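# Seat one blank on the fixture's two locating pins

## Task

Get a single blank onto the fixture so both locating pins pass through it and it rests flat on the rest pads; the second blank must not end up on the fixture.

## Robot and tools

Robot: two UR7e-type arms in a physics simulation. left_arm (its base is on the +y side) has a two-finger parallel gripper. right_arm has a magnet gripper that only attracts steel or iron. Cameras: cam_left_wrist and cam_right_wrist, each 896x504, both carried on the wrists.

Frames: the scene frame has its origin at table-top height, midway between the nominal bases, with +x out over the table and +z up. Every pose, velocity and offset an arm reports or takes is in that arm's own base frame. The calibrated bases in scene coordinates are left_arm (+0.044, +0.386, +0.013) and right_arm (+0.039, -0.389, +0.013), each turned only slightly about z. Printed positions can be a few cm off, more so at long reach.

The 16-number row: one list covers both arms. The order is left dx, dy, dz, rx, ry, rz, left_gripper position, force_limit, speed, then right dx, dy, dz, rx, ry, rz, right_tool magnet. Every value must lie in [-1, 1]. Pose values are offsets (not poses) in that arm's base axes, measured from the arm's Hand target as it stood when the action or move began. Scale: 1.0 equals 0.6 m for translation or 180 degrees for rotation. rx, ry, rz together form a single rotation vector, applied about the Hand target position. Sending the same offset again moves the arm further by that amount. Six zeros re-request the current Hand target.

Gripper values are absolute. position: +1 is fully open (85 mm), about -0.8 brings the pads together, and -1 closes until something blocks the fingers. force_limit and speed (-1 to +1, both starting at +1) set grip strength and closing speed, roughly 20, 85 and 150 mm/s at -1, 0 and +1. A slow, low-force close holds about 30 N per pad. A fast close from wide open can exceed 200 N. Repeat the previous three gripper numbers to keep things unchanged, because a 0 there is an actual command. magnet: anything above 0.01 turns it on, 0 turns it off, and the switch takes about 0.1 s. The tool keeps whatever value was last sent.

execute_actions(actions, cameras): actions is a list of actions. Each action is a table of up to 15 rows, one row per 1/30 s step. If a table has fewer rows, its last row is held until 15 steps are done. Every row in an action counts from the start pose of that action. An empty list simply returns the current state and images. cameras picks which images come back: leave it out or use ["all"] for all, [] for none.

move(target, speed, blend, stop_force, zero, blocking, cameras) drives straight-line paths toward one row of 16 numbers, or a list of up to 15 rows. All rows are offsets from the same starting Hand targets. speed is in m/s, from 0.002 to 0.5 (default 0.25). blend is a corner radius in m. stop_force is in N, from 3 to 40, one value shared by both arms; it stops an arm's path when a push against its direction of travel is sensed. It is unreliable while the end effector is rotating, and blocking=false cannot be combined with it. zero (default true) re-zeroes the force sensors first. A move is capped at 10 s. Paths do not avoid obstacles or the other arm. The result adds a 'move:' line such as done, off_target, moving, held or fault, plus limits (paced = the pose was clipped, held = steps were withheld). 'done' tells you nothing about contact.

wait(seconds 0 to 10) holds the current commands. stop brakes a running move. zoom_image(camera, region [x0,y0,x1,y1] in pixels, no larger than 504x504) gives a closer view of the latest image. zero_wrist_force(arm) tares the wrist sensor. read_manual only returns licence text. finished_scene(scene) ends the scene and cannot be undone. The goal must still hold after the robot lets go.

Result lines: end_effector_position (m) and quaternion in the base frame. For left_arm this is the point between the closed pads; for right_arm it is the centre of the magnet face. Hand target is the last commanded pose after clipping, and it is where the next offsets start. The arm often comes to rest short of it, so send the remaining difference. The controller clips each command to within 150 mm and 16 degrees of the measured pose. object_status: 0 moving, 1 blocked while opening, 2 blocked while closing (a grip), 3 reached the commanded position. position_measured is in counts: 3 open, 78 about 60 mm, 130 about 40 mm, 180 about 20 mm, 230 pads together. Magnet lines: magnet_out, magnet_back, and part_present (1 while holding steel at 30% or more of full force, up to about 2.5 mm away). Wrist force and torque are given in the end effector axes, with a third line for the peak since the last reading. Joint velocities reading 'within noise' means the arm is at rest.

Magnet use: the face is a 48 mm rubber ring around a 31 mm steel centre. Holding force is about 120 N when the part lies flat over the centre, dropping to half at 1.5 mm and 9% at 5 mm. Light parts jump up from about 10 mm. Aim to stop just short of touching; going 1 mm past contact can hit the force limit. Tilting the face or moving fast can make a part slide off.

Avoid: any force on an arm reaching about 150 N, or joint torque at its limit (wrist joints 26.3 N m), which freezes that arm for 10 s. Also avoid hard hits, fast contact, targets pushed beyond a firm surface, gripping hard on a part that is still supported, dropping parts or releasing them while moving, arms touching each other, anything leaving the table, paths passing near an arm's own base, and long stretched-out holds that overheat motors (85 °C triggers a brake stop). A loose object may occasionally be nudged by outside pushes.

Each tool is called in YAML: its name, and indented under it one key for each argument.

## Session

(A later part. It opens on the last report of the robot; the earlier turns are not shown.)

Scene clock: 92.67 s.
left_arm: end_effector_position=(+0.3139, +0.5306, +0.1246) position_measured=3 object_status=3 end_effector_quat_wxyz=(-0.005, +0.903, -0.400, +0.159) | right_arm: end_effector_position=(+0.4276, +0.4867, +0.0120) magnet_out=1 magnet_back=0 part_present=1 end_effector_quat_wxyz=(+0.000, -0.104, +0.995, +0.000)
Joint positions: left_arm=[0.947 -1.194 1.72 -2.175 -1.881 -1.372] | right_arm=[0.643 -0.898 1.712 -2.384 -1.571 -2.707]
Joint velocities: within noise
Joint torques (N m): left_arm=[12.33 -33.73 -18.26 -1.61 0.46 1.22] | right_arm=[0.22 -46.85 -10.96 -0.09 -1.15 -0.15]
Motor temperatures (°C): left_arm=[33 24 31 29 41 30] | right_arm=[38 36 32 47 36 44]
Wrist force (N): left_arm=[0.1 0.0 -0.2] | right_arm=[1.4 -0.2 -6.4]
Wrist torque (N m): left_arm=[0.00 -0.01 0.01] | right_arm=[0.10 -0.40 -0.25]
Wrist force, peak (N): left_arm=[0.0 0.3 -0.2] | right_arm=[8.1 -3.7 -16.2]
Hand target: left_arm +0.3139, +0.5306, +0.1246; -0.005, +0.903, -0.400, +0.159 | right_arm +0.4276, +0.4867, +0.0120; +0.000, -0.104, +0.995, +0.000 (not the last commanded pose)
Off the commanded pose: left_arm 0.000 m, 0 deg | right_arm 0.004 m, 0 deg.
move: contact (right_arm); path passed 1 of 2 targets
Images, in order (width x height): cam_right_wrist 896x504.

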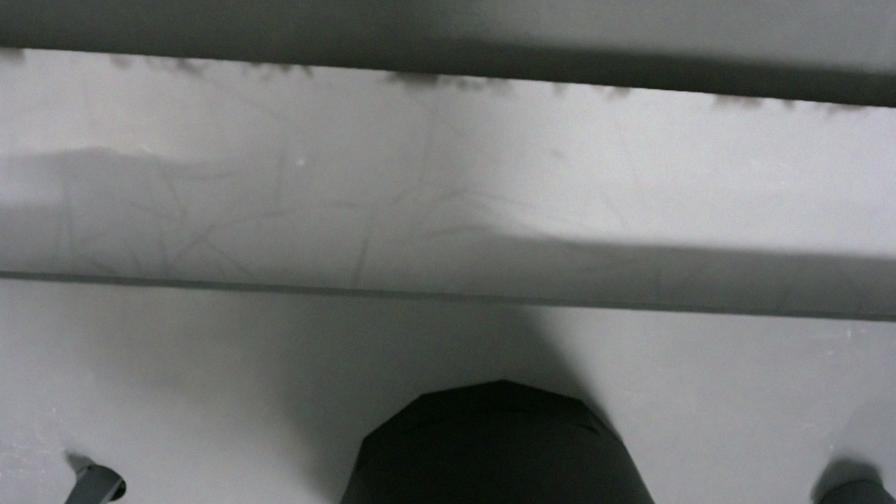

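move:
  target:
    - [0,0,0,0,0,0,1,1,1,0,0,0,0,0,0,0]
    - [0,0,0,0,0,0,1,1,1,0,0,0.005,0,0,0,0]
    - [0,0,0,0,0,0,1,1,1,0,0,0.08,0,0,0,0]
  speed: [0.01,0.01,0.12]
  cameras: ["cam_right_wrist"]

Scene clock: 94.87 s.
left_arm: end_effector_position=(+0.3139, +0.5306, +0.1246) position_measured=3 object_status=3 end_effector_quat_wxyz=(-0.005, +0.903, -0.400, +0.159) | right_arm: end_effector_position=(+0.4276, +0.4868, +0.0598) magnet_out=0 magnet_back=1 part_present=0 end_effector_quat_wxyz=(+0.000, -0.104, +0.995, +0.000) end_effector_velocity=(+0.000, +0.000, +0.002) end_effector_angular_velocity=(-0.001, +0.000, +0.001)
Joint positions: left_arm=[0.947 -1.194 1.72 -2.175 -1.881 -1.372] | right_arm=[0.643 -0.977 1.691 -2.285 -1.571 -2.707]
Joint velocities: left_arm=[within noise] | right_arm=[0 -0.003 -0.002 0.005 -0.001 -0.001]
Joint torques (N m): left_arm=[11.73 -34.58 -20.96 -1.6 0.52 0.91] | right_arm=[1.91 -51.14 -30.12 -1.03 -0.56 -0.18]
Motor temperatures (°C): left_arm=[33 24 31 29 41 30] | right_arm=[38 36 32 47 36 44]
Wrist force (N): left_arm=[0.2 0.0 -0.3] | right_arm=[1.5 -0.8 -0.6]
Wrist torque (N m): left_arm=[0.00 -0.03 0.00] | right_arm=[0.08 -0.21 -0.24]
Wrist force, peak (N): left_arm=[0.2 0.0 -0.4] | right_arm=[4.4 -1.8 -12.4]
Hand target: left_arm +0.3139, +0.5306, +0.1246; -0.005, +0.903, -0.400, +0.159 | right_arm +0.4276, +0.4867, +0.0600; +0.000, -0.104, +0.995, +0.000
Off the commanded pose: left_arm 0.000 m, 0 deg | right_arm 0.000 m, 0 deg.
move: done
Images, in order (width x height): cam_right_wrist 896x504.

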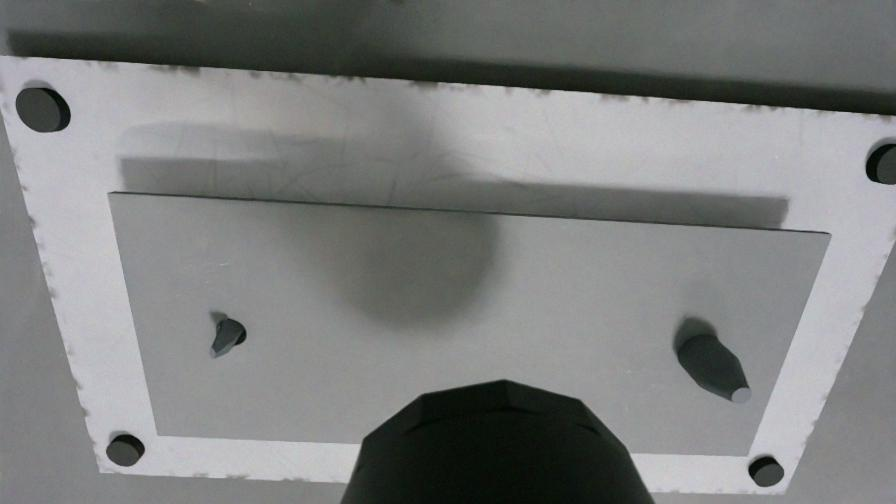

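finished_scene:
  scene: 1

The scene is finished: the task was done.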